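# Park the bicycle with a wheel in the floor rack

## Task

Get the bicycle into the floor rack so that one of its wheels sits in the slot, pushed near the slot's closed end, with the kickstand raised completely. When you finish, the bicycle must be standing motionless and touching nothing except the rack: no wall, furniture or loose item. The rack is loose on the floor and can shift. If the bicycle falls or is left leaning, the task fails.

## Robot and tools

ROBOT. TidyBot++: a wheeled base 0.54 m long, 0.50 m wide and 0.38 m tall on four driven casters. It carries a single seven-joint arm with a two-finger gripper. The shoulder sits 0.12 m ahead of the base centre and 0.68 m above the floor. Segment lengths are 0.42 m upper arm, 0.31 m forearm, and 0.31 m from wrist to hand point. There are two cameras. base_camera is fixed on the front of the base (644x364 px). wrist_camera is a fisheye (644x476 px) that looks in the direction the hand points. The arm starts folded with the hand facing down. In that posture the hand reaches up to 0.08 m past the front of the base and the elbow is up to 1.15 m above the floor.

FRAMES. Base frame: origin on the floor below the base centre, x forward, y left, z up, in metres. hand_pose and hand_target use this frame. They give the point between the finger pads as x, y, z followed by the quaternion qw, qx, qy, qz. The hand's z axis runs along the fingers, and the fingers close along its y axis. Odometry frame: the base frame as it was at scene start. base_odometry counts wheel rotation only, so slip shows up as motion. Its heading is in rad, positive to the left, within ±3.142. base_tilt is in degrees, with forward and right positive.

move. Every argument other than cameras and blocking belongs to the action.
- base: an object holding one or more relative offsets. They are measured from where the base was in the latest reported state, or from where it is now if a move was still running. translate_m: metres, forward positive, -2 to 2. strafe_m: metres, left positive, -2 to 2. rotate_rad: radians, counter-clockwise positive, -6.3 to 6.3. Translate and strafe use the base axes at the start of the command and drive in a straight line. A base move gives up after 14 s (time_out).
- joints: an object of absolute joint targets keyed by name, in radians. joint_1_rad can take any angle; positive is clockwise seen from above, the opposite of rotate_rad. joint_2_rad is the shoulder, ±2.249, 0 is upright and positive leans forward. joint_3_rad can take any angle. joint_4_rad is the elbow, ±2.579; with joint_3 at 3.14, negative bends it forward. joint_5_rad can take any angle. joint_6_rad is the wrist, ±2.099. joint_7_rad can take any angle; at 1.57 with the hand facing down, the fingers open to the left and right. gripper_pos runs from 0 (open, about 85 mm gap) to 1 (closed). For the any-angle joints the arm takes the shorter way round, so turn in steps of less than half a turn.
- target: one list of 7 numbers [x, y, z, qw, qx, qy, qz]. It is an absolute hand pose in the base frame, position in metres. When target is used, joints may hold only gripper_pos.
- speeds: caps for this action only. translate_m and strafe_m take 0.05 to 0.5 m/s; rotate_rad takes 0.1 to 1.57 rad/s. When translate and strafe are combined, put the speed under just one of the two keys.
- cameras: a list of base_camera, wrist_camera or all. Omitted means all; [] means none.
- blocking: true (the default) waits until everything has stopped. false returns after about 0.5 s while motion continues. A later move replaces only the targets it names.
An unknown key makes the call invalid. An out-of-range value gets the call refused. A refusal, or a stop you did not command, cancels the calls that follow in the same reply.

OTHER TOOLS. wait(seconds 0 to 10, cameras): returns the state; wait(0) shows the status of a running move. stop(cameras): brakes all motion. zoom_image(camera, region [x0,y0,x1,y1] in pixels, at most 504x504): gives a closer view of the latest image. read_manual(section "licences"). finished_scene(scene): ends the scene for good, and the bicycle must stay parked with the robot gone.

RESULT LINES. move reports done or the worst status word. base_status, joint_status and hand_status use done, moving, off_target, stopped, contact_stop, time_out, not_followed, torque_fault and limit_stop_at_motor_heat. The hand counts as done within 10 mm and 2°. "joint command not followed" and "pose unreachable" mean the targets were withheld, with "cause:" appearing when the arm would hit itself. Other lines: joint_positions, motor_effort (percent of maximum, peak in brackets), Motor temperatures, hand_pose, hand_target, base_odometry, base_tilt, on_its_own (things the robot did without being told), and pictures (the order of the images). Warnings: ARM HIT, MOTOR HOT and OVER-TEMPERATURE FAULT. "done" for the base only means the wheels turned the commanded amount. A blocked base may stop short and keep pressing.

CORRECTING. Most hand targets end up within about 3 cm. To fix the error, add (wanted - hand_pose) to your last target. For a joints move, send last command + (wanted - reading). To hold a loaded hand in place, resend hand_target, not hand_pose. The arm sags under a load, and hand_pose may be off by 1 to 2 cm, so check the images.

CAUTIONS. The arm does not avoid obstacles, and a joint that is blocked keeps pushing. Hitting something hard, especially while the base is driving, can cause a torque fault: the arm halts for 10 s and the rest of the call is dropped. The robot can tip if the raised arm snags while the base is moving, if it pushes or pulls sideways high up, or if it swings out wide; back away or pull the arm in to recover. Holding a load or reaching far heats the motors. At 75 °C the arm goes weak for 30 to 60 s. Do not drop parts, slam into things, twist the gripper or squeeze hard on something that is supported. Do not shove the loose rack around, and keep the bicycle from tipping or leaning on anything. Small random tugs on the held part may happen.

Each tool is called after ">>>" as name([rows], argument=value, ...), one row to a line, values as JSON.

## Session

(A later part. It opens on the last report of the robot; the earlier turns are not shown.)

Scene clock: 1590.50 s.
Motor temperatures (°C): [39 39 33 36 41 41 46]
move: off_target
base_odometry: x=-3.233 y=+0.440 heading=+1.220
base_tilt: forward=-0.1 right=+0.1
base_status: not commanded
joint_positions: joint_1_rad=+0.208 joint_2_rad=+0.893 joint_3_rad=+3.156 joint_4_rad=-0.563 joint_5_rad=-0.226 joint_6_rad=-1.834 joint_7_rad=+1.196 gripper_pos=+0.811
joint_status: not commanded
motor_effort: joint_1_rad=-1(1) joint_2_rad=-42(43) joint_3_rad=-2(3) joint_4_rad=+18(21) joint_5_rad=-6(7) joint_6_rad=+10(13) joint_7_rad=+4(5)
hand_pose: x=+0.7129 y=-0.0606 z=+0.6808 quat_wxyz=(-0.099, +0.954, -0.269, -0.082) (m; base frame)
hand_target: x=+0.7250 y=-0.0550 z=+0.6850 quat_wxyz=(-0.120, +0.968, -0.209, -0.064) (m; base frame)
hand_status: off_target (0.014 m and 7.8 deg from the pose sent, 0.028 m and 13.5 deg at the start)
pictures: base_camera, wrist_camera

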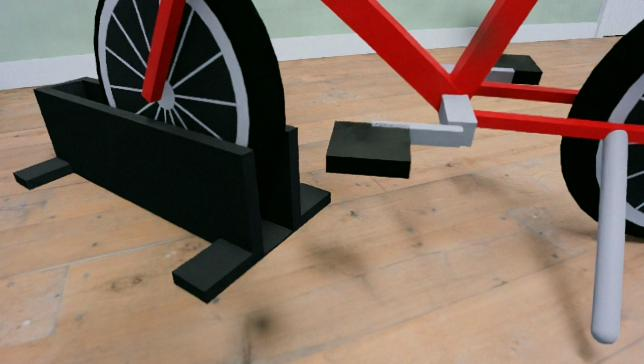

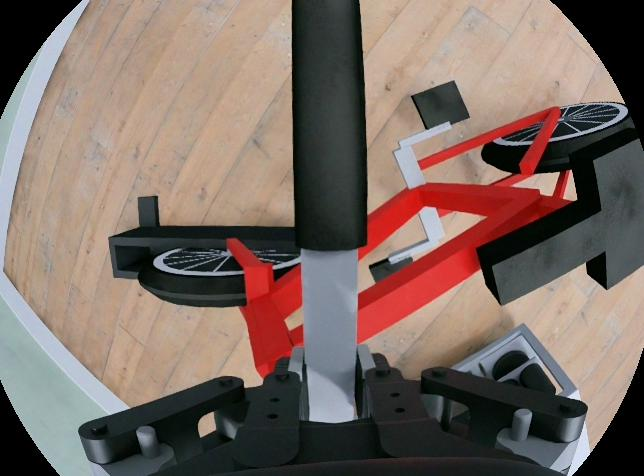

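>>> move(target=[0.72, -0.055, 0.685, -0.1144, 0.9816, -0.1323, -0.0732], cameras=[])

>>> move(target=[0.72, -0.055, 0.685, -0.1083, 0.989, -0.0549, -0.082], cameras=["wrist_camera", "base_camera"])

Scene clock: 1595.17 s.
Motor temperatures (°C): [39 39 33 36 41 41 46]
move: off_target
base_odometry: x=-3.233 y=+0.440 heading=+1.220
base_tilt: forward=+0.0 right=+0.0
base_status: not commanded
joint_positions: joint_1_rad=+0.208 joint_2_rad=+0.924 joint_3_rad=+3.144 joint_4_rad=-0.489 joint_5_rad=-0.224 joint_6_rad=-1.880 joint_7_rad=+1.317 gripper_pos=+0.811
joint_status: not commanded
motor_effort: joint_1_rad=-1(2) joint_2_rad=-42(43) joint_3_rad=-3(4) joint_4_rad=+16(19) joint_5_rad=-7(7) joint_6_rad=+5(10) joint_7_rad=+8(8)
hand_pose: x=+0.7180 y=-0.0588 z=+0.6844 quat_wxyz=(-0.106, +0.970, -0.203, -0.078) (m; base frame)
hand_target: x=+0.7200 y=-0.0550 z=+0.6850 quat_wxyz=(-0.114, +0.982, -0.132, -0.073) (m; base frame)
hand_status: off_target (0.004 m and 8.2 deg from the pose sent, 0.010 m and 16.1 deg at the start)
pictures: none
No camera images: "cameras" was empty.

Scene clock: 1596.20 s.
Motor temperatures (°C): [39 39 33 36 41 41 46]
move: off_target
base_odometry: x=-3.233 y=+0.440 heading=+1.220
base_tilt: forward=+0.0 right=+0.0
base_status: not commanded
joint_positions: joint_1_rad=+0.207 joint_2_rad=+0.980 joint_3_rad=+3.140 joint_4_rad=-0.350 joint_5_rad=-0.206 joint_6_rad=-1.948 joint_7_rad=+1.438 gripper_pos=+0.811
joint_status: not commanded
motor_effort: joint_1_rad=-1(2) joint_2_rad=-43(43) joint_3_rad=-4(4) joint_4_rad=+15(18) joint_5_rad=-7(8) joint_6_rad=+2(5) joint_7_rad=+8(9)
hand_pose: x=+0.7292 y=-0.0657 z=+0.6890 quat_wxyz=(-0.101, +0.983, -0.136, -0.064) (m; base frame)
hand_target: x=+0.7200 y=-0.0550 z=+0.6850 quat_wxyz=(-0.108, +0.989, -0.055, -0.082) (m; base frame)
hand_status: off_target (0.015 m and 9.6 deg from the pose sent, 0.004 m and 17.1 deg at the start)
pictures: base_camera, wrist_camera

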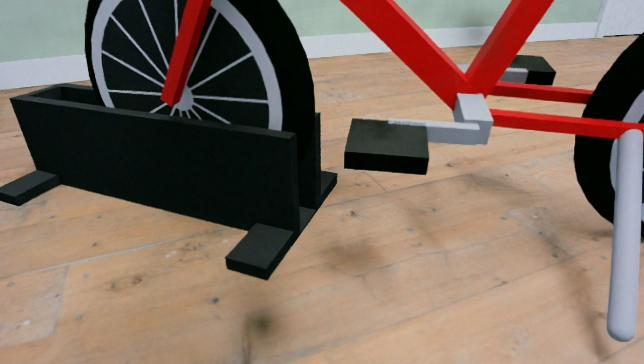

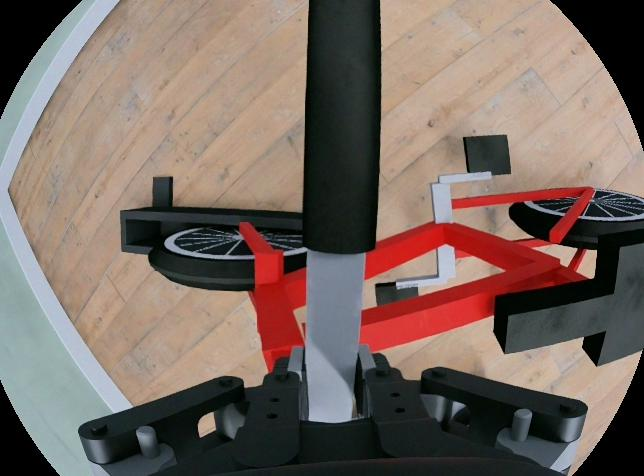

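>>> move(base={"translate_m": 0.09}, speeds={"translate_m": 0.1}, target=[0.625, -0.06, 0.685, -0.139, 0.99, 0.0, -0.03], cameras=["wrist_camera", "base_camera"])

Scene clock: 1609.53 s.
Motor temperatures (°C): [39 39 33 36 41 41 46]
move: off_target
base_odometry: x=-3.202 y=+0.525 heading=+1.220
base_tilt: forward=-0.1 right=+0.0
base_status: done
joint_positions: joint_1_rad=+0.279 joint_2_rad=+0.598 joint_3_rad=+3.124 joint_4_rad=-1.102 joint_5_rad=-0.201 joint_6_rad=-1.623 joint_7_rad=+1.690 gripper_pos=+0.811
joint_status: not commanded
motor_effort: joint_1_rad=+0(4) joint_2_rad=-32(43) joint_3_rad=-2(5) joint_4_rad=+14(16) joint_5_rad=-1(9) joint_6_rad=-1(5) joint_7_rad=+11(12)
hand_pose: x=+0.6114 y=-0.0682 z=+0.6899 quat_wxyz=(-0.120, +0.987, -0.076, -0.068) (m; base frame)
hand_target: x=+0.6250 y=-0.0600 z=+0.6850 quat_wxyz=(-0.139, +0.990, +0.000, -0.030) (m; base frame)
hand_status: off_target (0.017 m and 10.0 deg from the pose sent, 0.104 m and 16.7 deg at the start)
pictures: base_camera, wrist_camera

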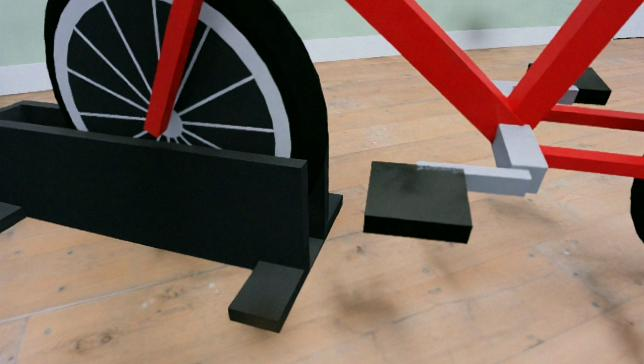

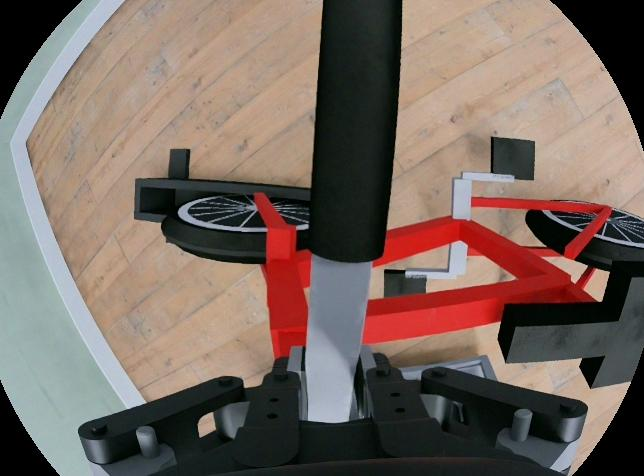

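>>> move(target=[0.628, -0.055, 0.685, -0.1362, 0.9869, 0.0777, -0.041], cameras=["wrist_camera", "base_camera"])

Scene clock: 1616.13 s.
Motor temperatures (°C): [39 39 33 36 41 41 46]
move: off_target
base_odometry: x=-3.202 y=+0.525 heading=+1.220
base_tilt: forward=+0.0 right=-0.1
base_status: not commanded
joint_positions: joint_1_rad=+0.297 joint_2_rad=+0.605 joint_3_rad=+3.116 joint_4_rad=-1.080 joint_5_rad=-0.201 joint_6_rad=-1.622 joint_7_rad=+1.782 gripper_pos=+0.811
joint_status: not commanded
motor_effort: joint_1_rad=-5(6) joint_2_rad=-31(33) joint_3_rad=-5(6) joint_4_rad=+12(15) joint_5_rad=-2(4) joint_6_rad=+0(3) joint_7_rad=+14(17)
hand_pose: x=+0.6182 y=-0.0754 z=+0.6927 quat_wxyz=(-0.124, +0.990, -0.034, -0.054) (m; base frame)
hand_target: x=+0.6280 y=-0.0550 z=+0.6850 quat_wxyz=(-0.136, +0.987, +0.078, -0.041) (m; base frame)
hand_status: off_target (0.024 m and 13.0 deg from the pose sent, 0.022 m and 18.0 deg at the start)
pictures: base_camera, wrist_camera

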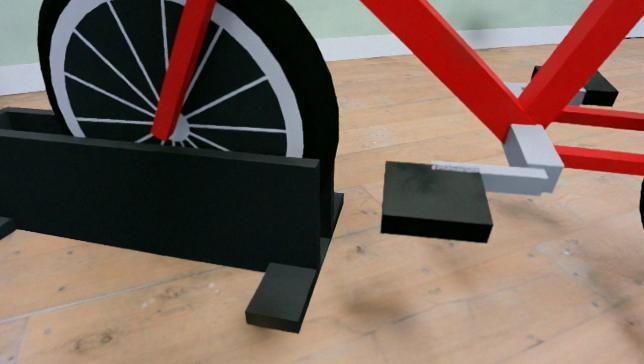

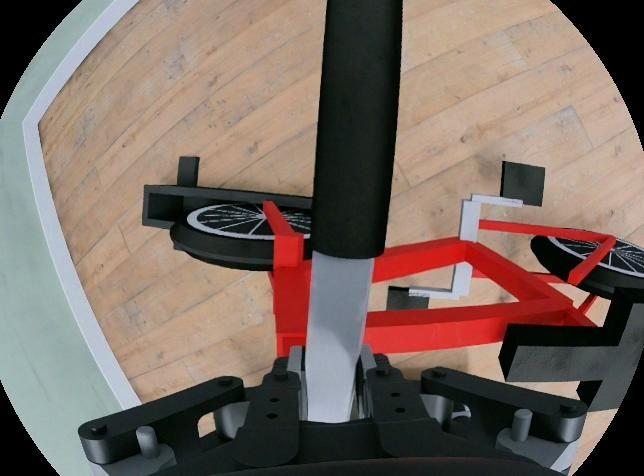

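>>> move(target=[0.648, 0.02, 0.685, -0.1362, 0.9869, 0.0777, -0.041], cameras=["wrist_camera", "base_camera"])

Scene clock: 1646.03 s.
Motor temperatures (°C): [39 39 33 36 41 41 46]
move: off_target
base_odometry: x=-3.202 y=+0.525 heading=+1.220
base_tilt: forward=-0.1 right=+0.0
base_status: not commanded
joint_positions: joint_1_rad=+0.218 joint_2_rad=+0.615 joint_3_rad=+3.116 joint_4_rad=-1.044 joint_5_rad=-0.185 joint_6_rad=-1.622 joint_7_rad=+1.778 gripper_pos=+0.811
joint_status: not commanded
motor_effort: joint_1_rad=-12(16) joint_2_rad=-32(33) joint_3_rad=-10(13) joint_4_rad=+10(13) joint_5_rad=-10(11) joint_6_rad=-3(4) joint_7_rad=+10(15)
hand_pose: x=+0.6335 y=-0.0433 z=+0.6963 quat_wxyz=(-0.112, +0.993, +0.004, -0.047) (m; base frame)
hand_target: x=+0.6480 y=+0.0200 z=+0.6850 quat_wxyz=(-0.136, +0.987, +0.078, -0.041) (m; base frame)
hand_status: off_target (0.066 m and 9.0 deg from the pose sent, 0.100 m and 13.0 deg at the start)
pictures: base_camera, wrist_camera

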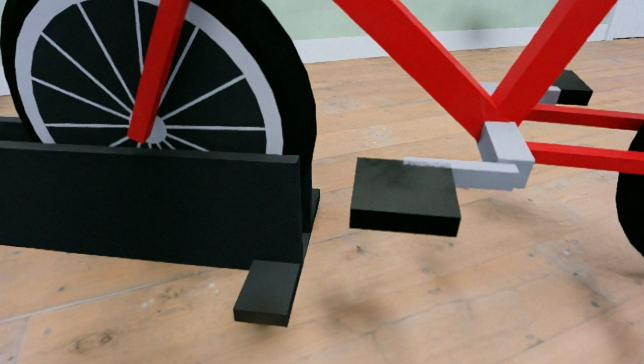

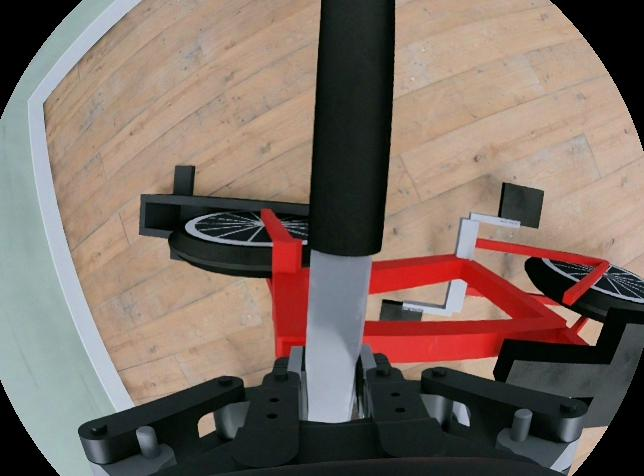

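>>> move(target=[0.655, 0.03, 0.685, -0.13, 0.99, 0.01, -0.047], cameras=[])

>>> move(base={"strafe_m": 0.06, "translate_m": 0.015}, speeds={"strafe_m": 0.1}, cameras=["wrist_camera", "base_camera"])

Scene clock: 1655.73 s.
Motor temperatures (°C): [39 39 33 36 41 41 46]
move: off_target
base_odometry: x=-3.202 y=+0.525 heading=+1.220
base_tilt: forward=+0.0 right=+0.0
base_status: not commanded
joint_positions: joint_1_rad=+0.193 joint_2_rad=+0.623 joint_3_rad=+3.131 joint_4_rad=-1.025 joint_5_rad=-0.170 joint_6_rad=-1.622 joint_7_rad=+1.704 gripper_pos=+0.811
joint_status: not commanded
motor_effort: joint_1_rad=-13(14) joint_2_rad=-30(33) joint_3_rad=-10(12) joint_4_rad=+12(12) joint_5_rad=-14(16) joint_6_rad=+2(4) joint_7_rad=+3(10)
hand_pose: x=+0.6395 y=-0.0420 z=+0.6957 quat_wxyz=(-0.097, +0.994, -0.026, -0.049) (m; base frame)
hand_target: x=+0.6550 y=+0.0300 z=+0.6850 quat_wxyz=(-0.130, +0.990, +0.010, -0.047) (m; base frame)
hand_status: off_target (0.074 m and 5.6 deg from the pose sent, 0.077 m and 2.2 deg at the start)
pictures: none
No camera images: "cameras" was empty.

Scene clock: 1656.97 s.
Motor temperatures (°C): [39 39 33 36 41 41 46]
move: done
base_odometry: x=-3.254 y=+0.560 heading=+1.220
base_tilt: forward=+0.0 right=+0.0
base_status: done
joint_positions: joint_1_rad=+0.153 joint_2_rad=+0.623 joint_3_rad=+3.120 joint_4_rad=-1.024 joint_5_rad=-0.161 joint_6_rad=-1.622 joint_7_rad=+1.691 gripper_pos=+0.811
joint_status: not commanded
motor_effort: joint_1_rad=-7(18) joint_2_rad=-31(32) joint_3_rad=-6(12) joint_4_rad=+13(15) joint_5_rad=-7(17) joint_6_rad=+3(4) joint_7_rad=+6(6)
hand_pose: x=+0.6406 y=-0.0194 z=+0.6957 quat_wxyz=(-0.094, +0.994, -0.008, -0.052) (m; base frame)
hand_target: x=+0.6550 y=+0.0300 z=+0.6850 quat_wxyz=(-0.130, +0.990, +0.010, -0.047) (m; base frame)
hand_status: not commanded
pictures: base_camera, wrist_camera

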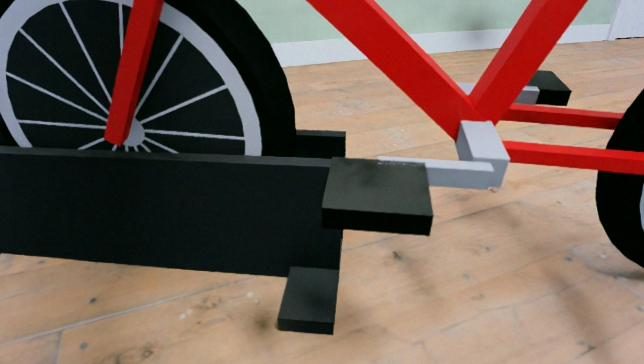

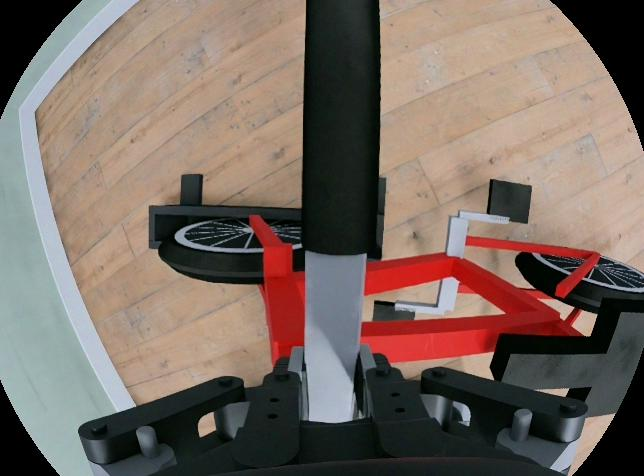

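>>> move(base={"strafe_m": 0.08, "translate_m": 0.01}, speeds={"strafe_m": 0.1}, cameras=["wrist_camera", "base_camera"])

Scene clock: 1662.23 s.
Motor temperatures (°C): [39 39 33 36 41 41 46]
move: done
base_odometry: x=-3.325 y=+0.597 heading=+1.220
base_tilt: forward=-0.1 right=+0.0
base_status: done
joint_positions: joint_1_rad=+0.160 joint_2_rad=+0.623 joint_3_rad=+3.121 joint_4_rad=-1.023 joint_5_rad=-0.154 joint_6_rad=-1.622 joint_7_rad=+1.691 gripper_pos=+0.811
joint_status: not commanded
motor_effort: joint_1_rad=-9(15) joint_2_rad=-29(32) joint_3_rad=-7(11) joint_4_rad=+13(15) joint_5_rad=-9(15) joint_6_rad=+3(4) joint_7_rad=+5(6)
hand_pose: x=+0.6405 y=-0.0263 z=+0.6955 quat_wxyz=(-0.090, +0.995, -0.012, -0.051) (m; base frame)
hand_target: x=+0.6550 y=+0.0300 z=+0.6850 quat_wxyz=(-0.130, +0.990, +0.010, -0.047) (m; base frame)
hand_status: not commanded
pictures: base_camera, wrist_camera

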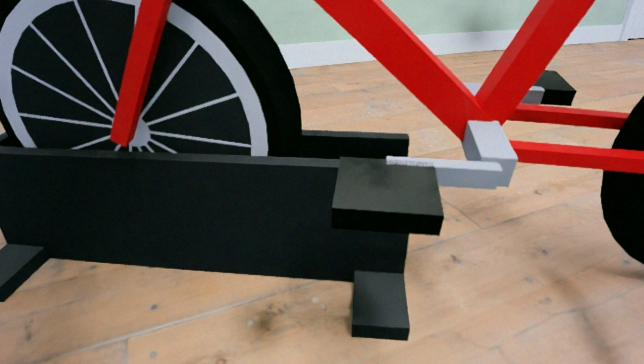

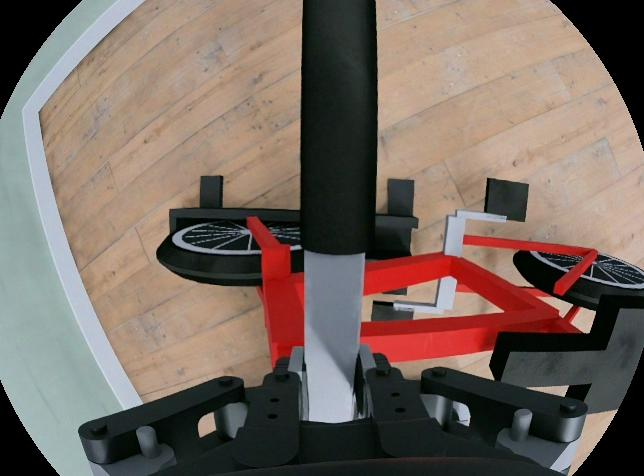

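>>> move(base={"strafe_m": 0.05, "translate_m": 0.008}, speeds={"strafe_m": 0.1}, cameras=["wrist_camera", "base_camera"])

Scene clock: 1667.43 s.
Motor temperatures (°C): [39 39 33 36 41 41 46]
move: done
base_odometry: x=-3.369 y=+0.622 heading=+1.220
base_tilt: forward=+0.0 right=+0.1
base_status: done
joint_positions: joint_1_rad=+0.167 joint_2_rad=+0.623 joint_3_rad=+3.126 joint_4_rad=-1.022 joint_5_rad=-0.151 joint_6_rad=-1.622 joint_7_rad=+1.691 gripper_pos=+0.811
joint_status: not commanded
motor_effort: joint_1_rad=-10(15) joint_2_rad=-30(31) joint_3_rad=-7(11) joint_4_rad=+12(13) joint_5_rad=-10(16) joint_6_rad=+0(4) joint_7_rad=+3(5)
hand_pose: x=+0.6405 y=-0.0325 z=+0.6958 quat_wxyz=(-0.088, +0.995, -0.017, -0.051) (m; base frame)
hand_target: x=+0.6550 y=+0.0300 z=+0.6850 quat_wxyz=(-0.130, +0.990, +0.010, -0.047) (m; base frame)
hand_status: not commanded
pictures: base_camera, wrist_camera

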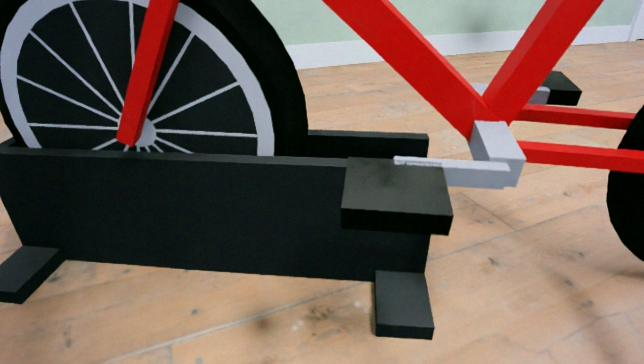

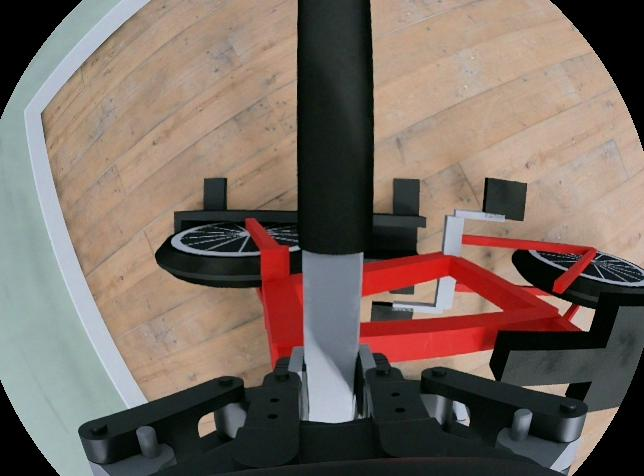

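>>> move(base={"strafe_m": 0.05, "translate_m": 0.008}, speeds={"strafe_m": 0.1}, cameras=["wrist_camera", "base_camera"])

Scene clock: 1675.40 s.
Motor temperatures (°C): [39 39 33 36 41 41 46]
move: done
base_odometry: x=-3.414 y=+0.646 heading=+1.220
base_tilt: forward=-0.1 right=+0.0
base_status: done
joint_positions: joint_1_rad=+0.173 joint_2_rad=+0.622 joint_3_rad=+3.133 joint_4_rad=-1.018 joint_5_rad=-0.125 joint_6_rad=-1.622 joint_7_rad=+1.691 gripper_pos=+0.811
joint_status: not commanded
motor_effort: joint_1_rad=-11(20) joint_2_rad=-31(31) joint_3_rad=-8(14) joint_4_rad=+11(12) joint_5_rad=-11(21) joint_6_rad=+0(2) joint_7_rad=+3(4)
hand_pose: x=+0.6398 y=-0.0467 z=+0.6958 quat_wxyz=(-0.073, +0.996, -0.023, -0.050) (m; base frame)
hand_target: x=+0.6550 y=+0.0300 z=+0.6850 quat_wxyz=(-0.130, +0.990, +0.010, -0.047) (m; base frame)
hand_status: not commanded
pictures: base_camera, wrist_camera

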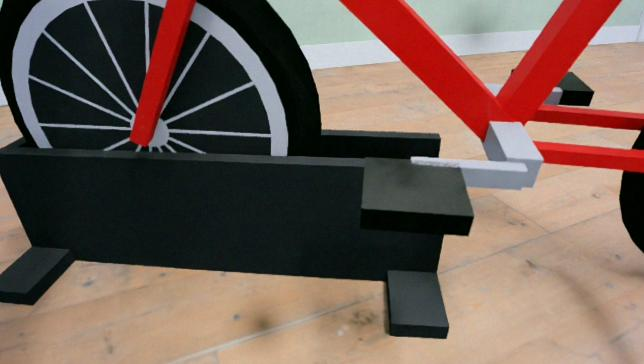

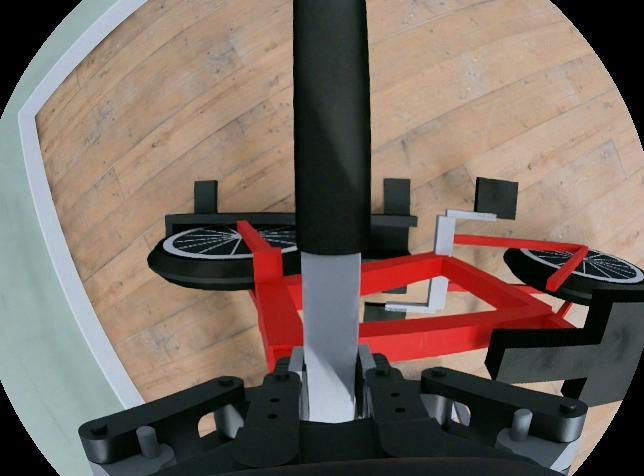

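>>> move(target=[0.69, -0.03, 0.685, -0.1, 0.992, -0.005, -0.0888], cameras=["base_camera"])

>>> move(target=[0.72, -0.03, 0.68, -0.1, 0.9887, -0.008, -0.12], cameras=["wrist_camera", "base_camera"])

Scene clock: 1695.47 s.
Motor temperatures (°C): [39 39 33 36 41 41 46]
move: off_target
base_odometry: x=-3.414 y=+0.646 heading=+1.220
base_tilt: forward=+0.0 right=+0.0
base_status: not commanded
joint_positions: joint_1_rad=+0.167 joint_2_rad=+0.823 joint_3_rad=+3.131 joint_4_rad=-0.647 joint_5_rad=-0.125 joint_6_rad=-1.834 joint_7_rad=+1.691 gripper_pos=+0.811
joint_status: not commanded
motor_effort: joint_1_rad=+0(11) joint_2_rad=-37(37) joint_3_rad=-1(8) joint_4_rad=+15(16) joint_5_rad=-3(12) joint_6_rad=+4(7) joint_7_rad=+4(5)
hand_pose: x=+0.6884 y=-0.0526 z=+0.6950 quat_wxyz=(-0.076, +0.995, -0.008, -0.071) (m; base frame)
hand_target: x=+0.6900 y=-0.0300 z=+0.6850 quat_wxyz=(-0.100, +0.991, -0.005, -0.089) (m; base frame)
hand_status: off_target (0.025 m and 3.4 deg from the pose sent, 0.054 m and 5.8 deg at the start)
pictures: base_camera

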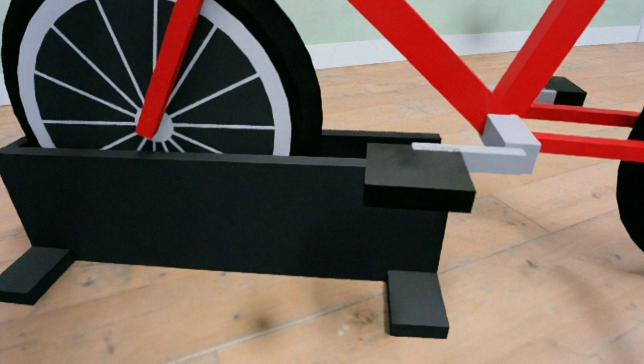

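Scene clock: 1706.00 s.
Motor temperatures (°C): [39 39 33 36 41 41 46]
move: time_out
base_odometry: x=-3.414 y=+0.646 heading=+1.220
base_tilt: forward=+0.0 right=+0.0
base_status: not commanded
joint_positions: joint_1_rad=+0.149 joint_2_rad=+1.073 joint_3_rad=+3.126 joint_4_rad=-0.135 joint_5_rad=-0.099 joint_6_rad=-2.067 joint_7_rad=+1.614 gripper_pos=+0.811
joint_status: not commanded
motor_effort: joint_1_rad=+1(10) joint_2_rad=-47(60) joint_3_rad=-2(7) joint_4_rad=+13(18) joint_5_rad=-3(12) joint_6_rad=-4(11) joint_7_rad=+0(5)
hand_pose: x=+0.7383 y=-0.0596 z=+0.6877 quat_wxyz=(-0.058, +0.996, -0.028, -0.062) (m; base frame)
hand_target: x=+0.7350 y=-0.0568 z=+0.6888 quat_wxyz=(-0.066, +0.995, -0.027, -0.066) (m; base frame)
hand_status: time_out (0.036 m and 8.6 deg from the pose sent, 0.042 m and 6.3 deg at the start; a joint's target at an end of its range on 237 of 300 steps)
pictures: base_camera, wrist_camera

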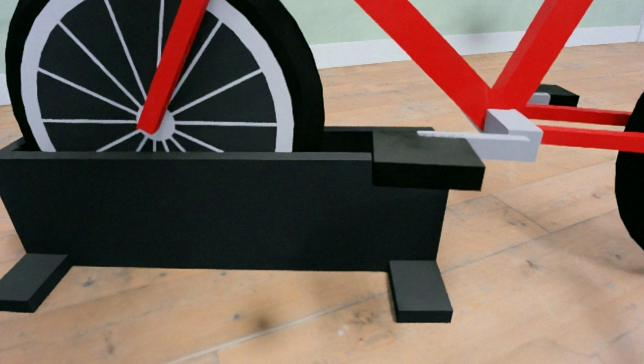

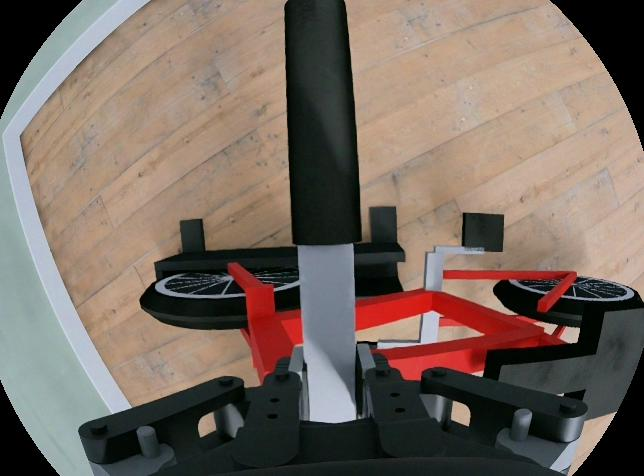

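>>> move(target=[0.69, -0.035, 0.685, -0.13, 0.99, 0.01, -0.06], cameras=[])

>>> move(target=[0.63, -0.035, 0.68, -0.13, 0.99, 0.01, -0.02], cameras=["base_camera"])

>>> move(target=[0.58, -0.035, 0.672, -0.129, 0.991, 0.015, 0.01], cameras=["base_camera"])

Scene clock: 1720.37 s.
Motor temperatures (°C): [39 39 33 36 41 41 46]
move: off_target
base_odometry: x=-3.414 y=+0.646 heading=+1.220
base_tilt: forward=-0.1 right=+0.0
base_status: not commanded
joint_positions: joint_1_rad=+0.190 joint_2_rad=+0.822 joint_3_rad=+3.106 joint_4_rad=-0.659 joint_5_rad=-0.100 joint_6_rad=-1.795 joint_7_rad=+1.636 gripper_pos=+0.811
joint_status: not commanded
motor_effort: joint_1_rad=+0(2) joint_2_rad=-38(46) joint_3_rad=-2(2) joint_4_rad=+9(12) joint_5_rad=-4(5) joint_6_rad=-7(9) joint_7_rad=+3(3)
hand_pose: x=+0.6954 y=-0.0646 z=+0.6907 quat_wxyz=(-0.070, +0.995, -0.042, -0.059) (m; base frame)
hand_target: x=+0.6900 y=-0.0350 z=+0.6850 quat_wxyz=(-0.130, +0.990, +0.010, -0.060) (m; base frame)
hand_status: off_target (0.031 m and 9.1 deg from the pose sent, 0.054 m and 9.4 deg at the start)
pictures: none
No camera images: "cameras" was empty.

Scene clock: 1722.03 s.
Motor temperatures (°C): [39 39 33 36 41 41 46]
move: off_target
base_odometry: x=-3.414 y=+0.646 heading=+1.220
base_tilt: forward=+0.0 right=+0.0
base_status: not commanded
joint_positions: joint_1_rad=+0.223 joint_2_rad=+0.564 joint_3_rad=+3.106 joint_4_rad=-1.120 joint_5_rad=-0.131 joint_6_rad=-1.542 joint_7_rad=+1.723 gripper_pos=+0.811
joint_status: not commanded
motor_effort: joint_1_rad=+1(2) joint_2_rad=-28(38) joint_3_rad=+0(2) joint_4_rad=+9(10) joint_5_rad=-3(4) joint_6_rad=-4(9) joint_7_rad=+3(3)
hand_pose: x=+0.6283 y=-0.0567 z=+0.6955 quat_wxyz=(-0.081, +0.996, -0.024, -0.029) (m; base frame)
hand_target: x=+0.6300 y=-0.0350 z=+0.6800 quat_wxyz=(-0.130, +0.991, +0.010, -0.020) (m; base frame)
hand_status: off_target (0.027 m and 7.0 deg from the pose sent, 0.073 m and 10.2 deg at the start)
pictures: base_camera

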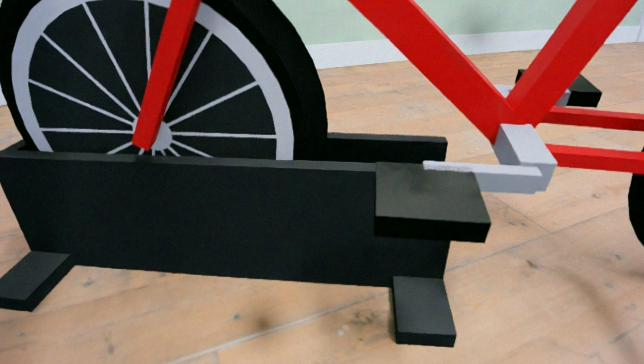

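Scene clock: 1723.40 s.
Motor temperatures (°C): [39 39 33 36 41 41 46]
move: off_target
base_odometry: x=-3.414 y=+0.646 heading=+1.220
base_tilt: forward=-0.1 right=+0.0
base_status: not commanded
joint_positions: joint_1_rad=+0.265 joint_2_rad=+0.393 joint_3_rad=+3.110 joint_4_rad=-1.388 joint_5_rad=-0.163 joint_6_rad=-1.372 joint_7_rad=+1.797 gripper_pos=+0.811
joint_status: not commanded
motor_effort: joint_1_rad=-3(3) joint_2_rad=-21(28) joint_3_rad=-2(2) joint_4_rad=+7(10) joint_5_rad=-4(4) joint_6_rad=-4(6) joint_7_rad=+5(5)
hand_pose: x=+0.5833 y=-0.0595 z=+0.6984 quat_wxyz=(-0.085, +0.996, -0.021, +0.014) (m; base frame)
hand_target: x=+0.5800 y=-0.0350 z=+0.6720 quat_wxyz=(-0.129, +0.991, +0.015, +0.010) (m; base frame)
hand_status: off_target (0.036 m and 6.6 deg from the pose sent, 0.058 m and 8.4 deg at the start)
pictures: base_camera

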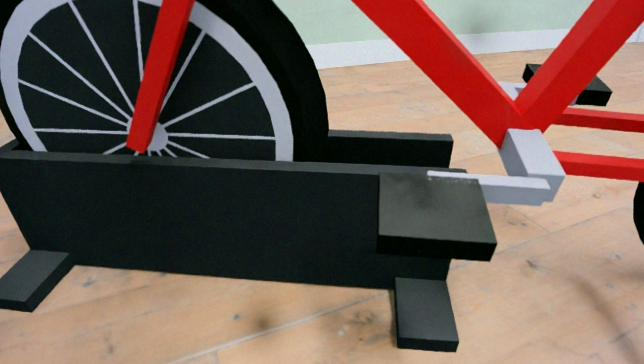

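>>> move(target=[0.55, -0.04, 0.672, -0.129, 0.991, 0.015, 0.035], cameras=["base_camera", "wrist_camera"])

Scene clock: 1731.50 s.
Motor temperatures (°C): [39 39 33 36 41 41 46]
move: off_target
base_odometry: x=-3.414 y=+0.646 heading=+1.220
base_tilt: forward=-0.1 right=+0.0
base_status: not commanded
joint_positions: joint_1_rad=+0.283 joint_2_rad=+0.289 joint_3_rad=+3.138 joint_4_rad=-1.540 joint_5_rad=-0.201 joint_6_rad=-1.295 joint_7_rad=+1.870 gripper_pos=+0.811
joint_status: not commanded
motor_effort: joint_1_rad=-2(3) joint_2_rad=-16(21) joint_3_rad=-1(3) joint_4_rad=+7(10) joint_5_rad=-3(4) joint_6_rad=-2(4) joint_7_rad=+5(6)
hand_pose: x=+0.5499 y=-0.0603 z=+0.6998 quat_wxyz=(-0.091, +0.995, -0.017, +0.036) (m; base frame)
hand_target: x=+0.5500 y=-0.0400 z=+0.6720 quat_wxyz=(-0.129, +0.991, +0.015, +0.035) (m; base frame)
hand_status: off_target (0.034 m and 5.7 deg from the pose sent, 0.047 m and 7.0 deg at the start)
pictures: base_camera, wrist_camera

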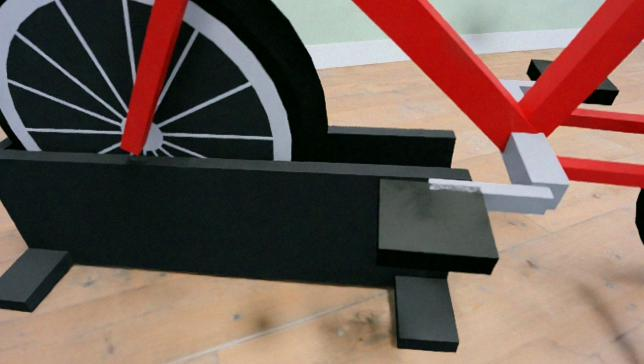

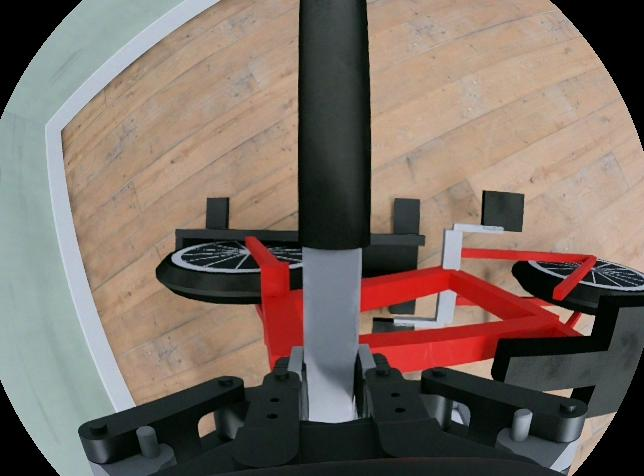

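>>> move(target=[0.525, -0.045, 0.672, -0.129, 0.991, 0.015, 0.045], cameras=["base_camera"])

Scene clock: 1734.73 s.
Motor temperatures (°C): [39 39 33 36 41 41 46]
move: off_target
base_odometry: x=-3.414 y=+0.646 heading=+1.220
base_tilt: forward=+0.0 right=+0.0
base_status: not commanded
joint_positions: joint_1_rad=+0.287 joint_2_rad=+0.222 joint_3_rad=+3.172 joint_4_rad=-1.633 joint_5_rad=-0.228 joint_6_rad=-1.261 joint_7_rad=+1.929 gripper_pos=+0.811
joint_status: not commanded
motor_effort: joint_1_rad=-2(2) joint_2_rad=-14(17) joint_3_rad=-1(2) joint_4_rad=+7(9) joint_5_rad=-2(3) joint_6_rad=-2(4) joint_7_rad=+4(6)
hand_pose: x=+0.5252 y=-0.0610 z=+0.6999 quat_wxyz=(-0.095, +0.994, -0.012, +0.047) (m; base frame)
hand_target: x=+0.5250 y=-0.0450 z=+0.6720 quat_wxyz=(-0.129, +0.991, +0.015, +0.045) (m; base frame)
hand_status: off_target (0.032 m and 5.0 deg from the pose sent, 0.040 m and 5.8 deg at the start)
pictures: base_camera

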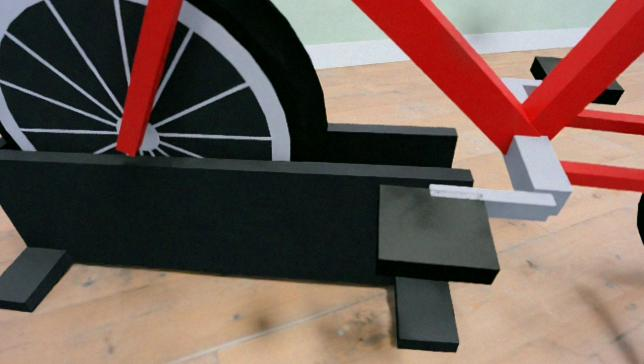

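>>> move(joints={"gripper_pos": 0.6}, cameras=["base_camera", "wrist_camera"])

Scene clock: 1739.33 s.
Motor temperatures (°C): [39 39 33 36 41 41 46]
move: done
base_odometry: x=-3.414 y=+0.646 heading=+1.220
base_tilt: forward=+0.0 right=+0.0
base_status: not commanded
joint_positions: joint_1_rad=+0.287 joint_2_rad=+0.260 joint_3_rad=+3.172 joint_4_rad=-1.674 joint_5_rad=-0.245 joint_6_rad=-1.237 joint_7_rad=+1.971 gripper_pos=+0.600
joint_status: all done
motor_effort: joint_1_rad=-1(2) joint_2_rad=-23(25) joint_3_rad=+1(2) joint_4_rad=+15(15) joint_5_rad=-2(3) joint_6_rad=+1(5) joint_7_rad=+0(5)
hand_pose: x=+0.5181 y=-0.0543 z=+0.6731 quat_wxyz=(-0.109, +0.994, +0.000, +0.025) (m; base frame)
hand_target: x=+0.5250 y=-0.0450 z=+0.6720 quat_wxyz=(-0.129, +0.991, +0.015, +0.045) (m; base frame)
hand_status: not commanded
pictures: base_camera, wrist_camera

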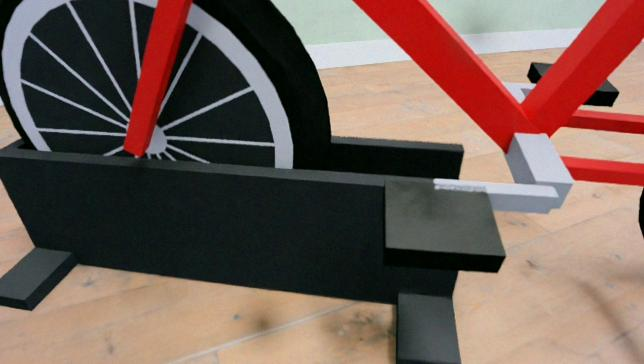

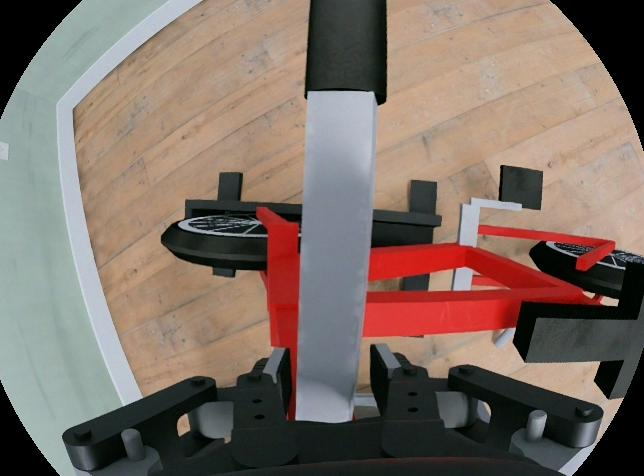

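>>> move(joints={"gripper_pos": 0.0}, cameras=[])

>>> move(target=[0.53, -0.05, 0.77, -0.05, 0.998, 0.0, 0.0], cameras=[])

>>> move(target=[0.53, -0.2, 0.72, 0, 1, 0, 0], cameras=["base_camera", "wrist_camera"])

Scene clock: 1748.07 s.
Motor temperatures (°C): [39 39 33 36 41 41 46]
move: done
base_odometry: x=-3.414 y=+0.646 heading=+1.220
base_tilt: forward=-0.1 right=+0.0
base_status: not commanded
joint_positions: joint_1_rad=+0.291 joint_2_rad=+0.260 joint_3_rad=+3.175 joint_4_rad=-1.676 joint_5_rad=-0.246 joint_6_rad=-1.237 joint_7_rad=+1.971 gripper_pos=+0.000
joint_status: all done
motor_effort: joint_1_rad=-1(1) joint_2_rad=-23(24) joint_3_rad=+1(2) joint_4_rad=+13(15) joint_5_rad=-2(2) joint_6_rad=+0(1) joint_7_rad=+0(0)
hand_pose: x=+0.5174 y=-0.0564 z=+0.6729 quat_wxyz=(-0.109, +0.994, -0.003, +0.025) (m; base frame)
hand_target: x=+0.5250 y=-0.0450 z=+0.6720 quat_wxyz=(-0.129, +0.991, +0.015, +0.045) (m; base frame)
hand_status: not commanded
pictures: none
No camera images: "cameras" was empty.

Scene clock: 1749.53 s.
Motor temperatures (°C): [39 39 33 36 41 41 46]
move: off_target
base_odometry: x=-3.414 y=+0.646 heading=+1.220
base_tilt: forward=-0.1 right=+0.0
base_status: not commanded
joint_positions: joint_1_rad=+0.166 joint_2_rad=+0.260 joint_3_rad=+3.181 joint_4_rad=-1.376 joint_5_rad=-0.185 joint_6_rad=-1.482 joint_7_rad=+1.863 gripper_pos=+0.000
joint_status: not commanded
motor_effort: joint_1_rad=-1(2) joint_2_rad=-25(25) joint_3_rad=+2(3) joint_4_rad=+15(16) joint_5_rad=-2(2) joint_6_rad=+1(2) joint_7_rad=+0(0)
hand_pose: x=+0.5521 y=-0.0296 z=+0.7616 quat_wxyz=(-0.081, +0.995, +0.036, +0.033) (m; base frame)
hand_target: x=+0.5300 y=-0.0500 z=+0.7700 quat_wxyz=(-0.050, +0.999, +0.000, +0.000) (m; base frame)
hand_status: off_target (0.031 m and 6.7 deg from the pose sent, 0.098 m and 7.4 deg at the start)
pictures: none
No camera images: "cameras" was empty.

Scene clock: 1750.77 s.
Motor temperatures (°C): [39 39 33 36 41 41 46]
move: off_target
base_odometry: x=-3.414 y=+0.646 heading=+1.220
base_tilt: forward=-0.1 right=+0.1
base_status: not commanded
joint_positions: joint_1_rad=+0.379 joint_2_rad=+0.344 joint_3_rad=+3.245 joint_4_rad=-1.376 joint_5_rad=-0.108 joint_6_rad=-1.482 joint_7_rad=+1.986 gripper_pos=+0.000
joint_status: not commanded
motor_effort: joint_1_rad=-1(3) joint_2_rad=-27(29) joint_3_rad=+2(3) joint_4_rad=+15(15) joint_5_rad=+0(2) joint_6_rad=+0(2) joint_7_rad=+0(0)
hand_pose: x=+0.5227 y=-0.1672 z=+0.7214 quat_wxyz=(-0.045, +0.998, -0.037, -0.011) (m; base frame)
hand_target: x=+0.5300 y=-0.2000 z=+0.7200 quat_wxyz=(+0.000, +1.000, +0.000, +0.000) (m; base frame)
hand_status: off_target (0.034 m and 6.8 deg from the pose sent, 0.177 m and 10.9 deg at the start)
pictures: base_camera, wrist_camera

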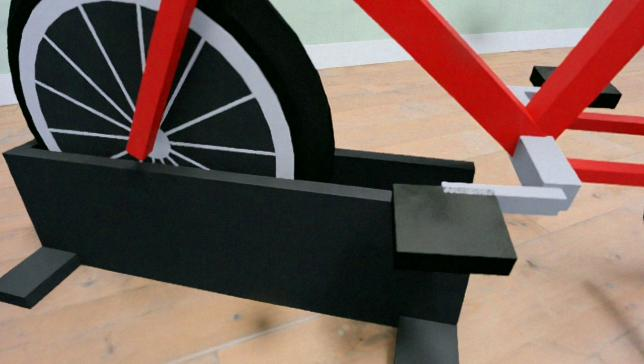

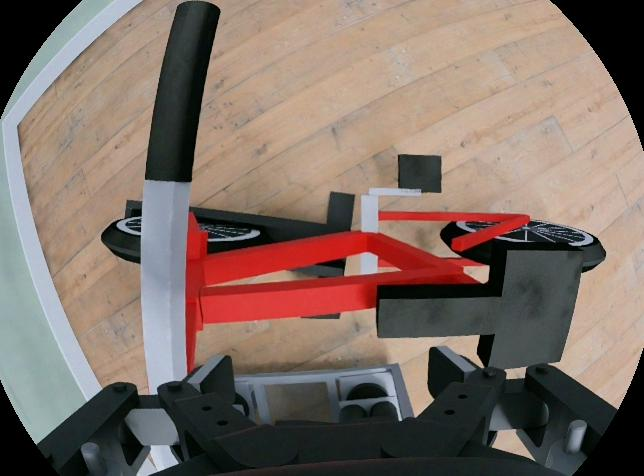

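>>> move(target=[0.485, -0.25, 0.66, 0.0555, 0.7049, 0.7049, 0.0555], cameras=[])

>>> move(target=[0.485, -0.25, 0.62, 0.0555, 0.7049, 0.7049, 0.0555], cameras=["base_camera", "wrist_camera"])

Scene clock: 1764.70 s.
Motor temperatures (°C): [39 39 33 36 41 41 46]
move: off_target
base_odometry: x=-3.414 y=+0.646 heading=+1.220
base_tilt: forward=-0.1 right=+0.1
base_status: not commanded
joint_positions: joint_1_rad=+0.753 joint_2_rad=+0.305 joint_3_rad=+3.041 joint_4_rad=-1.658 joint_5_rad=-0.108 joint_6_rad=-1.134 joint_7_rad=+3.742 gripper_pos=+0.000
joint_status: not commanded
motor_effort: joint_1_rad=-1(2) joint_2_rad=-25(27) joint_3_rad=+1(3) joint_4_rad=+14(15) joint_5_rad=-1(1) joint_6_rad=+0(1) joint_7_rad=+0(0)
hand_pose: x=+0.4795 y=-0.2367 z=+0.6555 quat_wxyz=(+0.012, +0.740, +0.669, +0.067) (m; base frame)
hand_target: x=+0.4850 y=-0.2500 z=+0.6600 quat_wxyz=(+0.056, +0.705, +0.705, +0.056) (m; base frame)
hand_status: off_target (0.015 m and 7.7 deg from the pose sent, 0.110 m and 95.2 deg at the start)
pictures: none
No camera images: "cameras" was empty.

Scene clock: 1765.93 s.
Motor temperatures (°C): [39 39 33 36 41 41 46]
move: off_target
base_odometry: x=-3.414 y=+0.646 heading=+1.220
base_tilt: forward=-0.1 right=+0.1
base_status: not commanded
joint_positions: joint_1_rad=+0.826 joint_2_rad=+0.319 joint_3_rad=+2.938 joint_4_rad=-1.738 joint_5_rad=-0.096 joint_6_rad=-1.010 joint_7_rad=+3.742 gripper_pos=+0.000
joint_status: not commanded
motor_effort: joint_1_rad=-1(1) joint_2_rad=-24(26) joint_3_rad=+0(1) joint_4_rad=+13(15) joint_5_rad=-1(1) joint_6_rad=+1(1) joint_7_rad=+0(0)
hand_pose: x=+0.4850 y=-0.2309 z=+0.6303 quat_wxyz=(+0.027, +0.733, +0.675, +0.079) (m; base frame)
hand_target: x=+0.4850 y=-0.2500 z=+0.6200 quat_wxyz=(+0.056, +0.705, +0.705, +0.056) (m; base frame)
hand_status: off_target (0.022 m and 6.3 deg from the pose sent, 0.038 m and 7.7 deg at the start)
pictures: base_camera, wrist_camera

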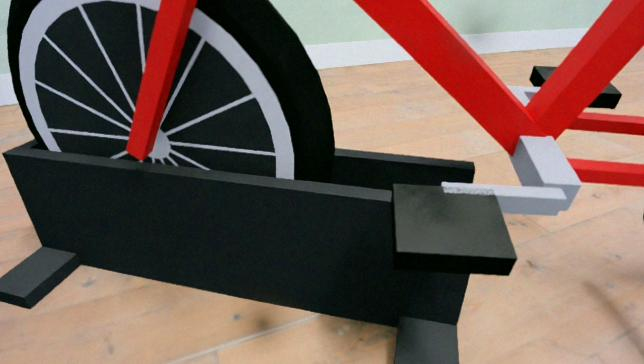

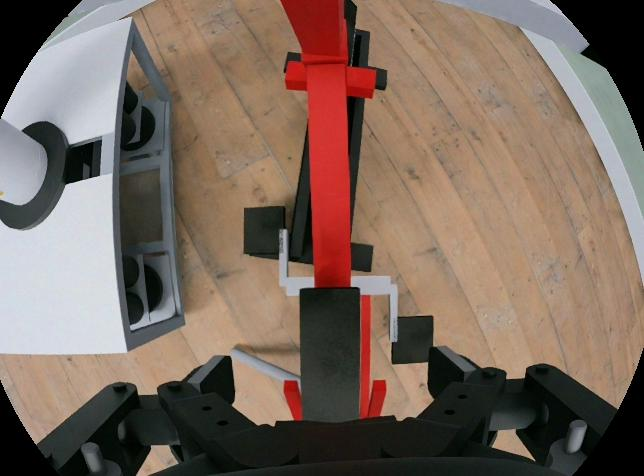

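>>> move(target=[0.505, -0.265, 0.505, 0.0555, 0.7049, 0.7049, 0.0555], cameras=["wrist_camera"])

Scene clock: 1770.13 s.
Motor temperatures (°C): [39 39 33 36 41 41 46]
move: off_target
base_odometry: x=-3.414 y=+0.646 heading=+1.220
base_tilt: forward=-0.1 right=+0.0
base_status: not commanded
joint_positions: joint_1_rad=+1.013 joint_2_rad=+0.599 joint_3_rad=+2.638 joint_4_rad=-1.817 joint_5_rad=+0.257 joint_6_rad=-0.730 joint_7_rad=+3.567 gripper_pos=+0.000
joint_status: not commanded
motor_effort: joint_1_rad=-1(1) joint_2_rad=-29(30) joint_3_rad=-4(4) joint_4_rad=+10(14) joint_5_rad=+0(1) joint_6_rad=+1(2) joint_7_rad=+0(1)
hand_pose: x=+0.4968 y=-0.2551 z=+0.5103 quat_wxyz=(+0.026, +0.700, +0.712, +0.058) (m; base frame)
hand_target: x=+0.5050 y=-0.2650 z=+0.5050 quat_wxyz=(+0.056, +0.705, +0.705, +0.056) (m; base frame)
hand_status: off_target (0.014 m and 3.6 deg from the pose sent, 0.131 m and 6.3 deg at the start)
pictures: wrist_camera

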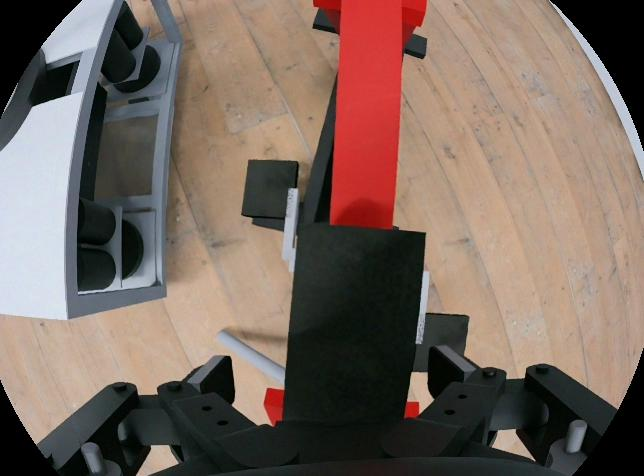

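>>> move(target=[0.511, -0.265, 0.505, 0.0555, 0.7049, 0.7049, 0.0555], joints={"gripper_pos": 0.6}, cameras=["wrist_camera"])

Scene clock: 1774.80 s.
Motor temperatures (°C): [39 39 33 36 41 41 46]
move: off_target
base_odometry: x=-3.414 y=+0.646 heading=+1.220
base_tilt: forward=-0.1 right=+0.0
base_status: not commanded
joint_positions: joint_1_rad=+1.017 joint_2_rad=+0.597 joint_3_rad=+2.631 joint_4_rad=-1.816 joint_5_rad=+0.259 joint_6_rad=-0.688 joint_7_rad=+3.520 gripper_pos=+0.551
joint_status: gripper_pos off_target (ended at +0.551, target +0.600)
motor_effort: joint_1_rad=-4(4) joint_2_rad=-25(29) joint_3_rad=-3(4) joint_4_rad=+8(11) joint_5_rad=+5(7) joint_6_rad=-3(6) joint_7_rad=+3(6)
hand_pose: x=+0.5101 y=-0.2601 z=+0.5137 quat_wxyz=(+0.046, +0.715, +0.695, +0.068) (m; base frame)
hand_target: x=+0.5110 y=-0.2650 z=+0.5050 quat_wxyz=(+0.056, +0.705, +0.705, +0.056) (m; base frame)
hand_status: off_target (0.010 m and 2.4 deg from the pose sent, 0.018 m and 3.6 deg at the start)
pictures: wrist_camera

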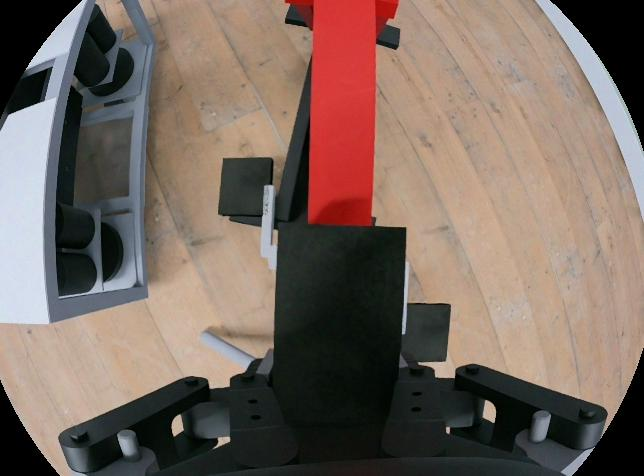

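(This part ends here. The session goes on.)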